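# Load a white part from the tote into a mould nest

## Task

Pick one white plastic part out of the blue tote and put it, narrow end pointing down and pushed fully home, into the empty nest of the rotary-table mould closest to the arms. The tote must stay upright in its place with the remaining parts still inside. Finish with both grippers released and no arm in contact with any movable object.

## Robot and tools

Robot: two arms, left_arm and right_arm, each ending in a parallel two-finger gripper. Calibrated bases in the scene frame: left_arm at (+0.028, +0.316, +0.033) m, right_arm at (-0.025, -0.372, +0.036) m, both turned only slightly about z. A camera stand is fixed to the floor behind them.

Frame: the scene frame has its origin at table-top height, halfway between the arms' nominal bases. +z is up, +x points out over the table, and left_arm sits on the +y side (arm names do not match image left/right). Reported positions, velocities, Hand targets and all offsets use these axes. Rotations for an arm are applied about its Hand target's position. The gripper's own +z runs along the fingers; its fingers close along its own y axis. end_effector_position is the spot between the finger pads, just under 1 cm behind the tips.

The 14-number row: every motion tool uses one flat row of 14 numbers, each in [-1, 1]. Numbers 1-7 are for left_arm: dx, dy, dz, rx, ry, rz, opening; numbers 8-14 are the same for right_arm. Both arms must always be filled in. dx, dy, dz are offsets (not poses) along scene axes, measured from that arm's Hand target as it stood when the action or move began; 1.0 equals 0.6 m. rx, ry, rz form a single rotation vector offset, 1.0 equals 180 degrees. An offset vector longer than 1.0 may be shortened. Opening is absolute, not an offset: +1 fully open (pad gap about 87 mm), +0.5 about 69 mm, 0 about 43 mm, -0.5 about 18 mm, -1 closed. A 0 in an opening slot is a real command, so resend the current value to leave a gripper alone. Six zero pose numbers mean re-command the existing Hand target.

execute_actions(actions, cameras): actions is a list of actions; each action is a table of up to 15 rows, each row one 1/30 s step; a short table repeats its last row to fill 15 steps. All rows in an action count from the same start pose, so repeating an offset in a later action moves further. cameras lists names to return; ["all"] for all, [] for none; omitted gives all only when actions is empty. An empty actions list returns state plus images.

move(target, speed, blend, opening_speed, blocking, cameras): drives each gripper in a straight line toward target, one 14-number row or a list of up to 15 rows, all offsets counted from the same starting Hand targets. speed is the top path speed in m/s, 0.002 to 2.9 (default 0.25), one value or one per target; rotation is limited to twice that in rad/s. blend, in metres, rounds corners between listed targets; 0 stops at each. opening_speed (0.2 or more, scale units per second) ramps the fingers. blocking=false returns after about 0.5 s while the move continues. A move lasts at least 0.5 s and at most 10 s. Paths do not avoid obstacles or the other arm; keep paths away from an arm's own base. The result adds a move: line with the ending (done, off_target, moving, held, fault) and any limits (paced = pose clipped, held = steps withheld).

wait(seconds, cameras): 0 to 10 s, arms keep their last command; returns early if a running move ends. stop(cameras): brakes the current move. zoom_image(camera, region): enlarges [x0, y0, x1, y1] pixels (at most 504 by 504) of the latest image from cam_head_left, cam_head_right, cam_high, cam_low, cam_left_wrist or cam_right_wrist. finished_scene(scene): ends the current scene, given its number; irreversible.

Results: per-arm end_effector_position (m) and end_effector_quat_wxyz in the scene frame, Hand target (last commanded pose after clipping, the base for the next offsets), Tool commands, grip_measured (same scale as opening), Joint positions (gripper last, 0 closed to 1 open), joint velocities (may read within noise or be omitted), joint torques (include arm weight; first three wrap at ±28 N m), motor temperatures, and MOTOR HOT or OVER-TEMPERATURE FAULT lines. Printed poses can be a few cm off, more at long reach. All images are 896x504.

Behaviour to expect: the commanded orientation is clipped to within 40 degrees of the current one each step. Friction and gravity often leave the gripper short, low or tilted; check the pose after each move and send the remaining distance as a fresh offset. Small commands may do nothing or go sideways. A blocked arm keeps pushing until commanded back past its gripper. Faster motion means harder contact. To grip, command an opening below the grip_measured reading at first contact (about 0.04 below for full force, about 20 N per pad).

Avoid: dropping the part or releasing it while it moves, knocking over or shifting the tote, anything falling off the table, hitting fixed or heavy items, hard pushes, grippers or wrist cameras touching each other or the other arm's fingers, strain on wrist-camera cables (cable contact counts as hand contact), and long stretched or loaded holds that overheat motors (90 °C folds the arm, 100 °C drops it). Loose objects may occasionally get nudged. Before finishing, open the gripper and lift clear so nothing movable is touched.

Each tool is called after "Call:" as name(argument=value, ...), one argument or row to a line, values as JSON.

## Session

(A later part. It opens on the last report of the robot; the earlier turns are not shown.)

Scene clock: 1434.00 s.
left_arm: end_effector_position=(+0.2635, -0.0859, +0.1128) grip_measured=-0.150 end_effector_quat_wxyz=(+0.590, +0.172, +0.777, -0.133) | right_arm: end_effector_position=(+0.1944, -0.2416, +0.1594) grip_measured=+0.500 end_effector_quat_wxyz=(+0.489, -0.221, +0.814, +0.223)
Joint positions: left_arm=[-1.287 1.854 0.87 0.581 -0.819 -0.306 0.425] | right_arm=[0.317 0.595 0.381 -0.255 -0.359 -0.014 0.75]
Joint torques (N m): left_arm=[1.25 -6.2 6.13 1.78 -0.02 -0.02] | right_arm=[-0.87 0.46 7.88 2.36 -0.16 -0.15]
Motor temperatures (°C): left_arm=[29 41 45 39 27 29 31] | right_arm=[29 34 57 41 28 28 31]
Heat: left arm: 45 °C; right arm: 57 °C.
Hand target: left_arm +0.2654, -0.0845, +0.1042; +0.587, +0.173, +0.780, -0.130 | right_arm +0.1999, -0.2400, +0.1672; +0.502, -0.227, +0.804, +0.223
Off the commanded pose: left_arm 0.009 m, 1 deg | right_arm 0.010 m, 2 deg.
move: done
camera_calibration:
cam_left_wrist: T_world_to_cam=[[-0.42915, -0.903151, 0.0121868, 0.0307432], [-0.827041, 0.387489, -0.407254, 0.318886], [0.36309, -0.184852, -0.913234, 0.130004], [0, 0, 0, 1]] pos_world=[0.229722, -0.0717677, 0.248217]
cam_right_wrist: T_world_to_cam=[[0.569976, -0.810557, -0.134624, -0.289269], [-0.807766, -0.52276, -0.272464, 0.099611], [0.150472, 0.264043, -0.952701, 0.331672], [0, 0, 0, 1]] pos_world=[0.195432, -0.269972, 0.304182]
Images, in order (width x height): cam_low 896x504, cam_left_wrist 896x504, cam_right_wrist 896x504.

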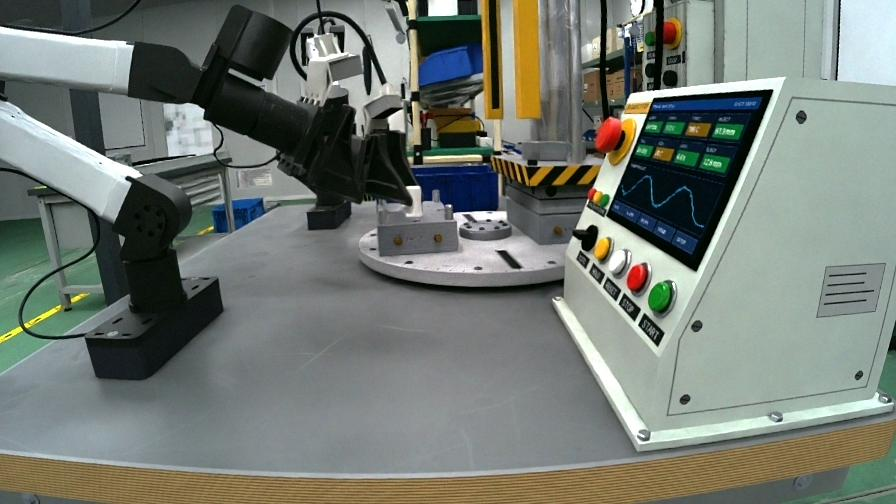

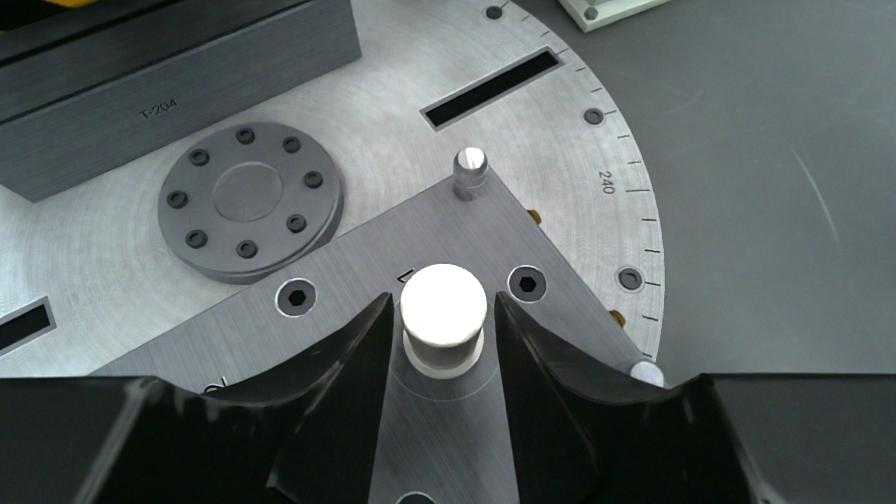

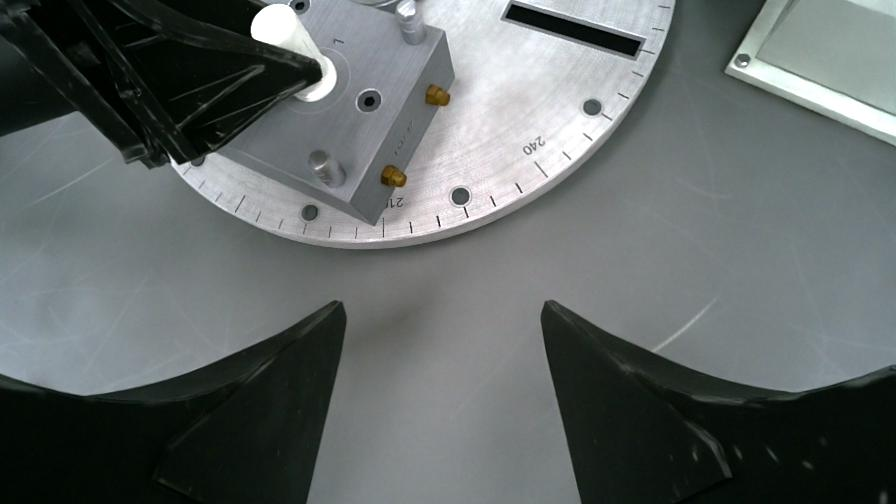

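Call:
move(
  target=[
    [-0.1, 0.047, 0.045, 0, 0, 0, -0.15, 0, 0, 0, 0, 0, 0, 0.5],
    [-0.1, 0.047, 0.12, 0, 0, 0, -0.15, 0, 0, 0, 0, 0, 0, 0.5],
  ],
  speed=0.08,
  cameras=["cam_low", "cam_right_wrist", "cam_left_wrist"],
)

Call:
zoom_image(
  camera="cam_low",
  region=[370, 160, 470, 260],
)

Call:
zoom_image(
  camera="cam_right_wrist",
  region=[230, 0, 390, 120],
)

Scene clock: 1457.80 s.
left_arm: end_effector_position=(+0.2056, -0.0520, +0.1576) grip_measured=-0.150 end_effector_quat_wxyz=(+0.578, +0.193, +0.784, -0.113) | right_arm: end_effector_position=(+0.1944, -0.2416, +0.1594) grip_measured=+0.500 end_effector_quat_wxyz=(+0.489, -0.221, +0.814, +0.223)
Joint positions: left_arm=[-1.437 1.581 0.841 0.195 -0.942 -0.408 0.425] | right_arm=[0.317 0.595 0.381 -0.255 -0.359 -0.014 0.75]
Joint torques (N m): left_arm=[0.21 -7.98 9.85 1.47 -0.36 -0.12] | right_arm=[-1.05 0.38 7.71 2.38 -0.14 -0.12]
Motor temperatures (°C): left_arm=[29 41 44 39 27 29 30] | right_arm=[29 33 56 41 28 28 31]
Heat: left arm: 44 °C; right arm: 56 °C.
Hand target: left_arm +0.2053, -0.0564, +0.1762; +0.587, +0.173, +0.780, -0.130 | right_arm +0.1999, -0.2400, +0.1672; +0.502, -0.227, +0.804, +0.223
Off the commanded pose: left_arm 0.019 m, 3 deg | right_arm 0.010 m, 2 deg.
move: off_target (left_arm)
camera_calibration:
cam_left_wrist: T_world_to_cam=[[-0.43909, -0.897678, -0.0370685, 0.0460311], [-0.828234, 0.420422, -0.370504, 0.27227], [0.348178, -0.131983, -0.928091, 0.206444], [0, 0, 0, 1]] pos_world=[0.173836, -0.0459001, 0.294182]
cam_right_wrist: T_world_to_cam=[[0.569976, -0.810557, -0.134624, -0.289269], [-0.807766, -0.52276, -0.272464, 0.099611], [0.150472, 0.264043, -0.952701, 0.331672], [0, 0, 0, 1]] pos_world=[0.195432, -0.269972, 0.304182]
Images, in order (width x height): cam_low 896x504, cam_left_wrist 896x504, cam_right_wrist 896x504.

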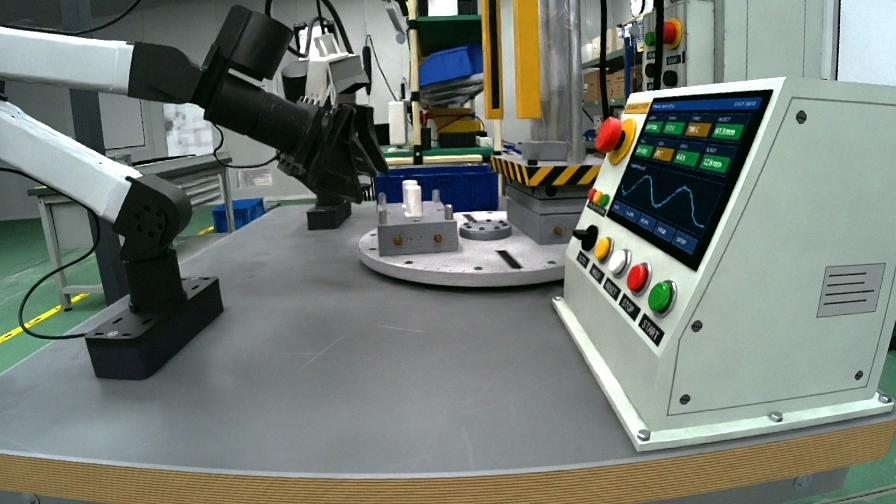

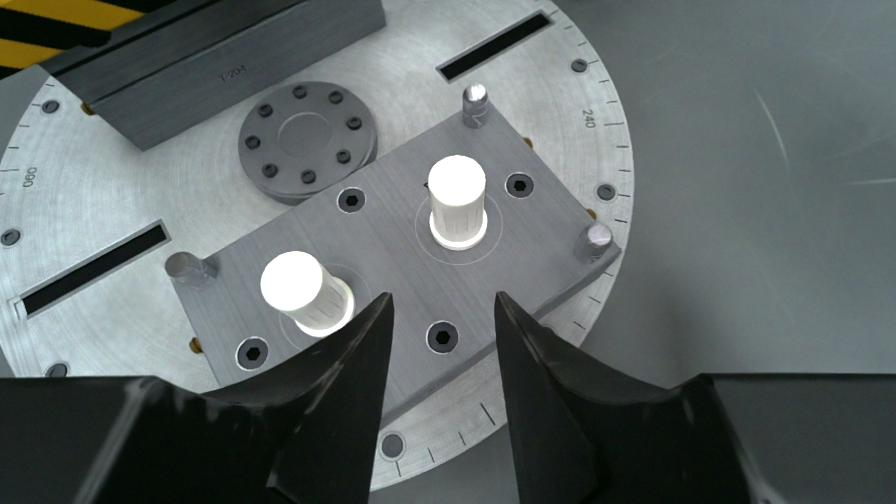

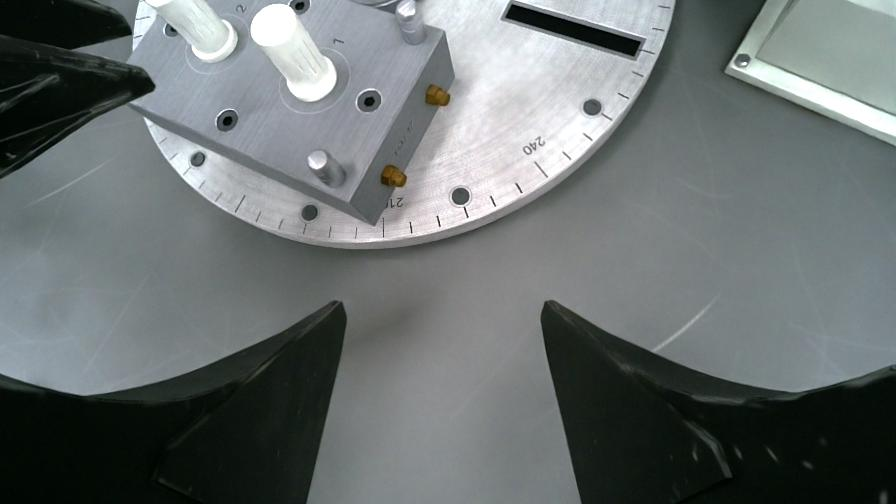

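Scaled by 5.040 from the camera's 896x504 image, which has a finer 1280x720 frame.

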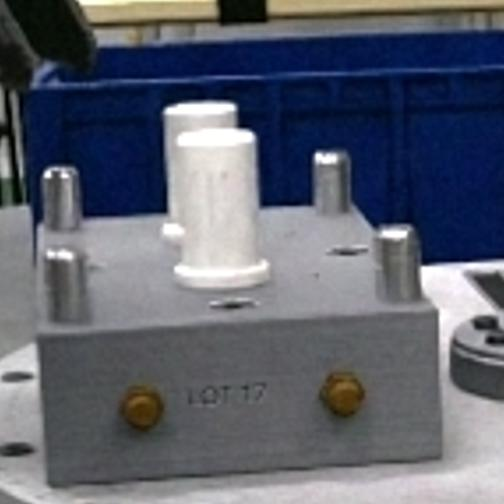

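Scaled by 3.150 from the camera's 896x504 image, which has a finer 1280x720 frame.

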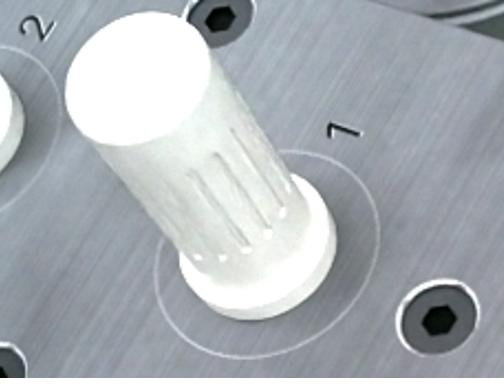

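Call:
execute_actions(
  actions=[],
  cameras=["cam_high", "cam_head_right", "cam_head_left", "cam_low"],
)

Call:
zoom_image(
  camera="cam_low",
  region=[396, 180, 436, 226],
)

Call:
zoom_image(
  camera="cam_high",
  region=[390, 220, 520, 320],
)

Call:
zoom_image(
  camera="cam_head_right",
  region=[420, 230, 560, 350],
)

Scene clock: 1532.73 s.
left_arm: end_effector_position=(+0.2056, -0.0519, +0.1575) grip_measured=-0.150 end_effector_quat_wxyz=(+0.578, +0.193, +0.784, -0.113) | right_arm: end_effector_position=(+0.1944, -0.2416, +0.1594) grip_measured=+0.500 end_effector_quat_wxyz=(+0.489, -0.221, +0.814, +0.223)
Joint positions: left_arm=[-1.437 1.581 0.841 0.194 -0.942 -0.408 0.425] | right_arm=[0.317 0.595 0.381 -0.255 -0.359 -0.014 0.75]
Joint velocities: within noise
Joint torques (N m): left_arm=[0.23 -7.99 9.85 1.46 -0.35 -0.13] | right_arm=[-0.94 0.32 7.76 2.38 -0.13 -0.13]
Motor temperatures (°C): left_arm=[29 43 47 39 28 29 30] | right_arm=[29 33 56 43 27 28 31]
Heat: left arm: 47 °C; right arm: 56 °C.
Hand target: left_arm +0.2053, -0.0564, +0.1761; +0.587, +0.173, +0.780, -0.130 | right_arm +0.1999, -0.2400, +0.1672; +0.502, -0.227, +0.804, +0.223
Tool commands: left_gripper/opening=-0.15 right_gripper/opening=+0.5
Off the commanded pose: left_arm 0.019 m, 3 deg | right_arm 0.010 m, 2 deg.
Images, in order (width x height): cam_head_left 896x504, cam_head_right 896x504, cam_high 896x504, cam_low 896x504.

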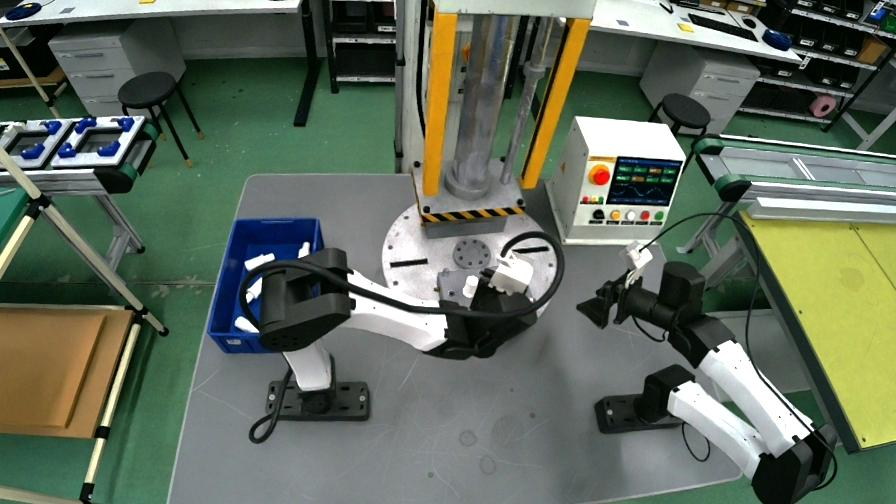

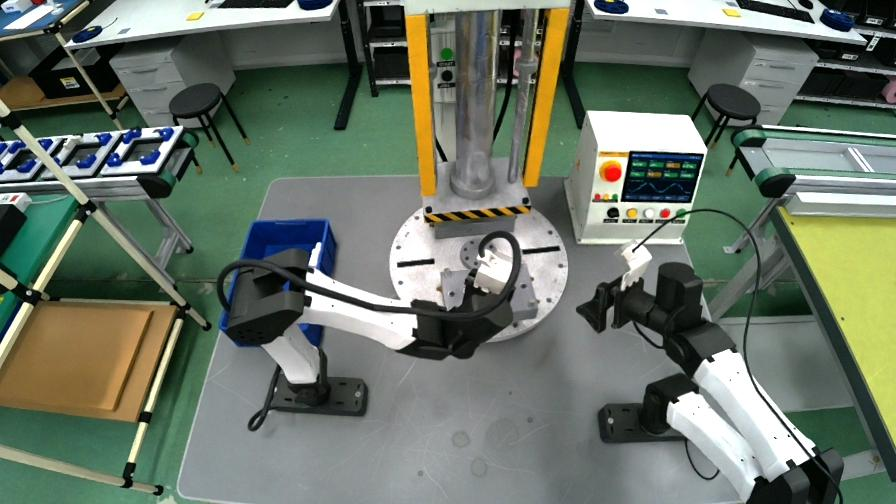

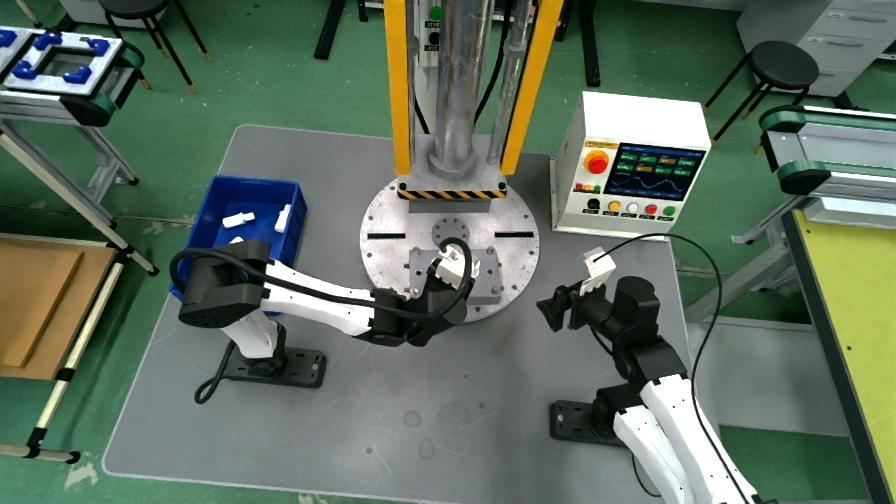

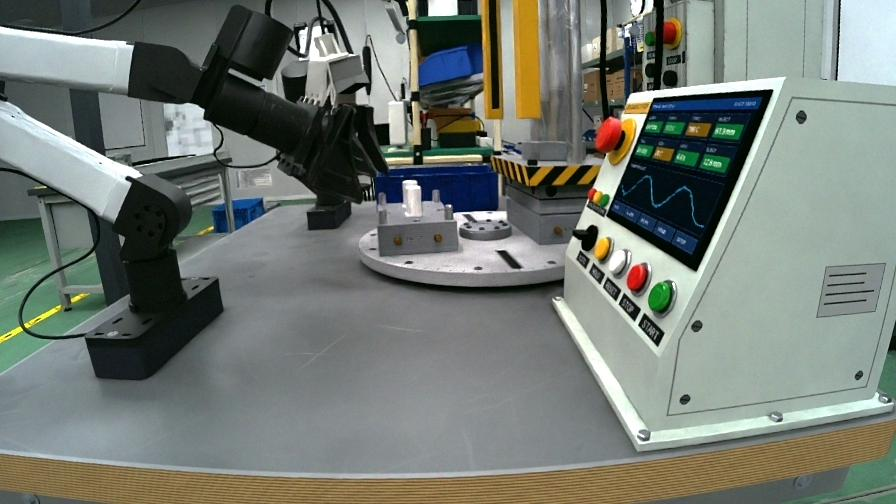

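Scaled by 10.957 from the camera's 896x504 image, which has a finer 1280x720 frame.

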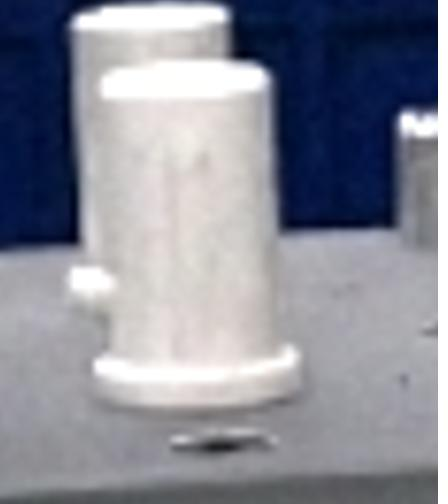

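Scaled by 3.877 from the camera's 896x504 image, which has a finer 1280x720 frame.

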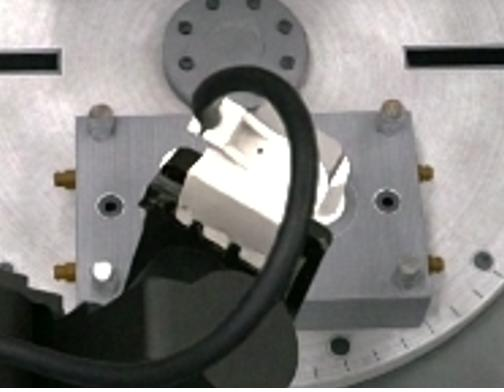

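Scaled by 3.600 from the camera's 896x504 image, which has a finer 1280x720 frame.

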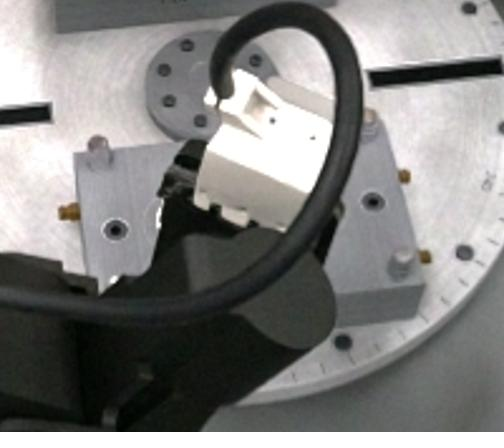

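Call:
finished_scene(
  scene=1,
)

The scene is finished: the task was done.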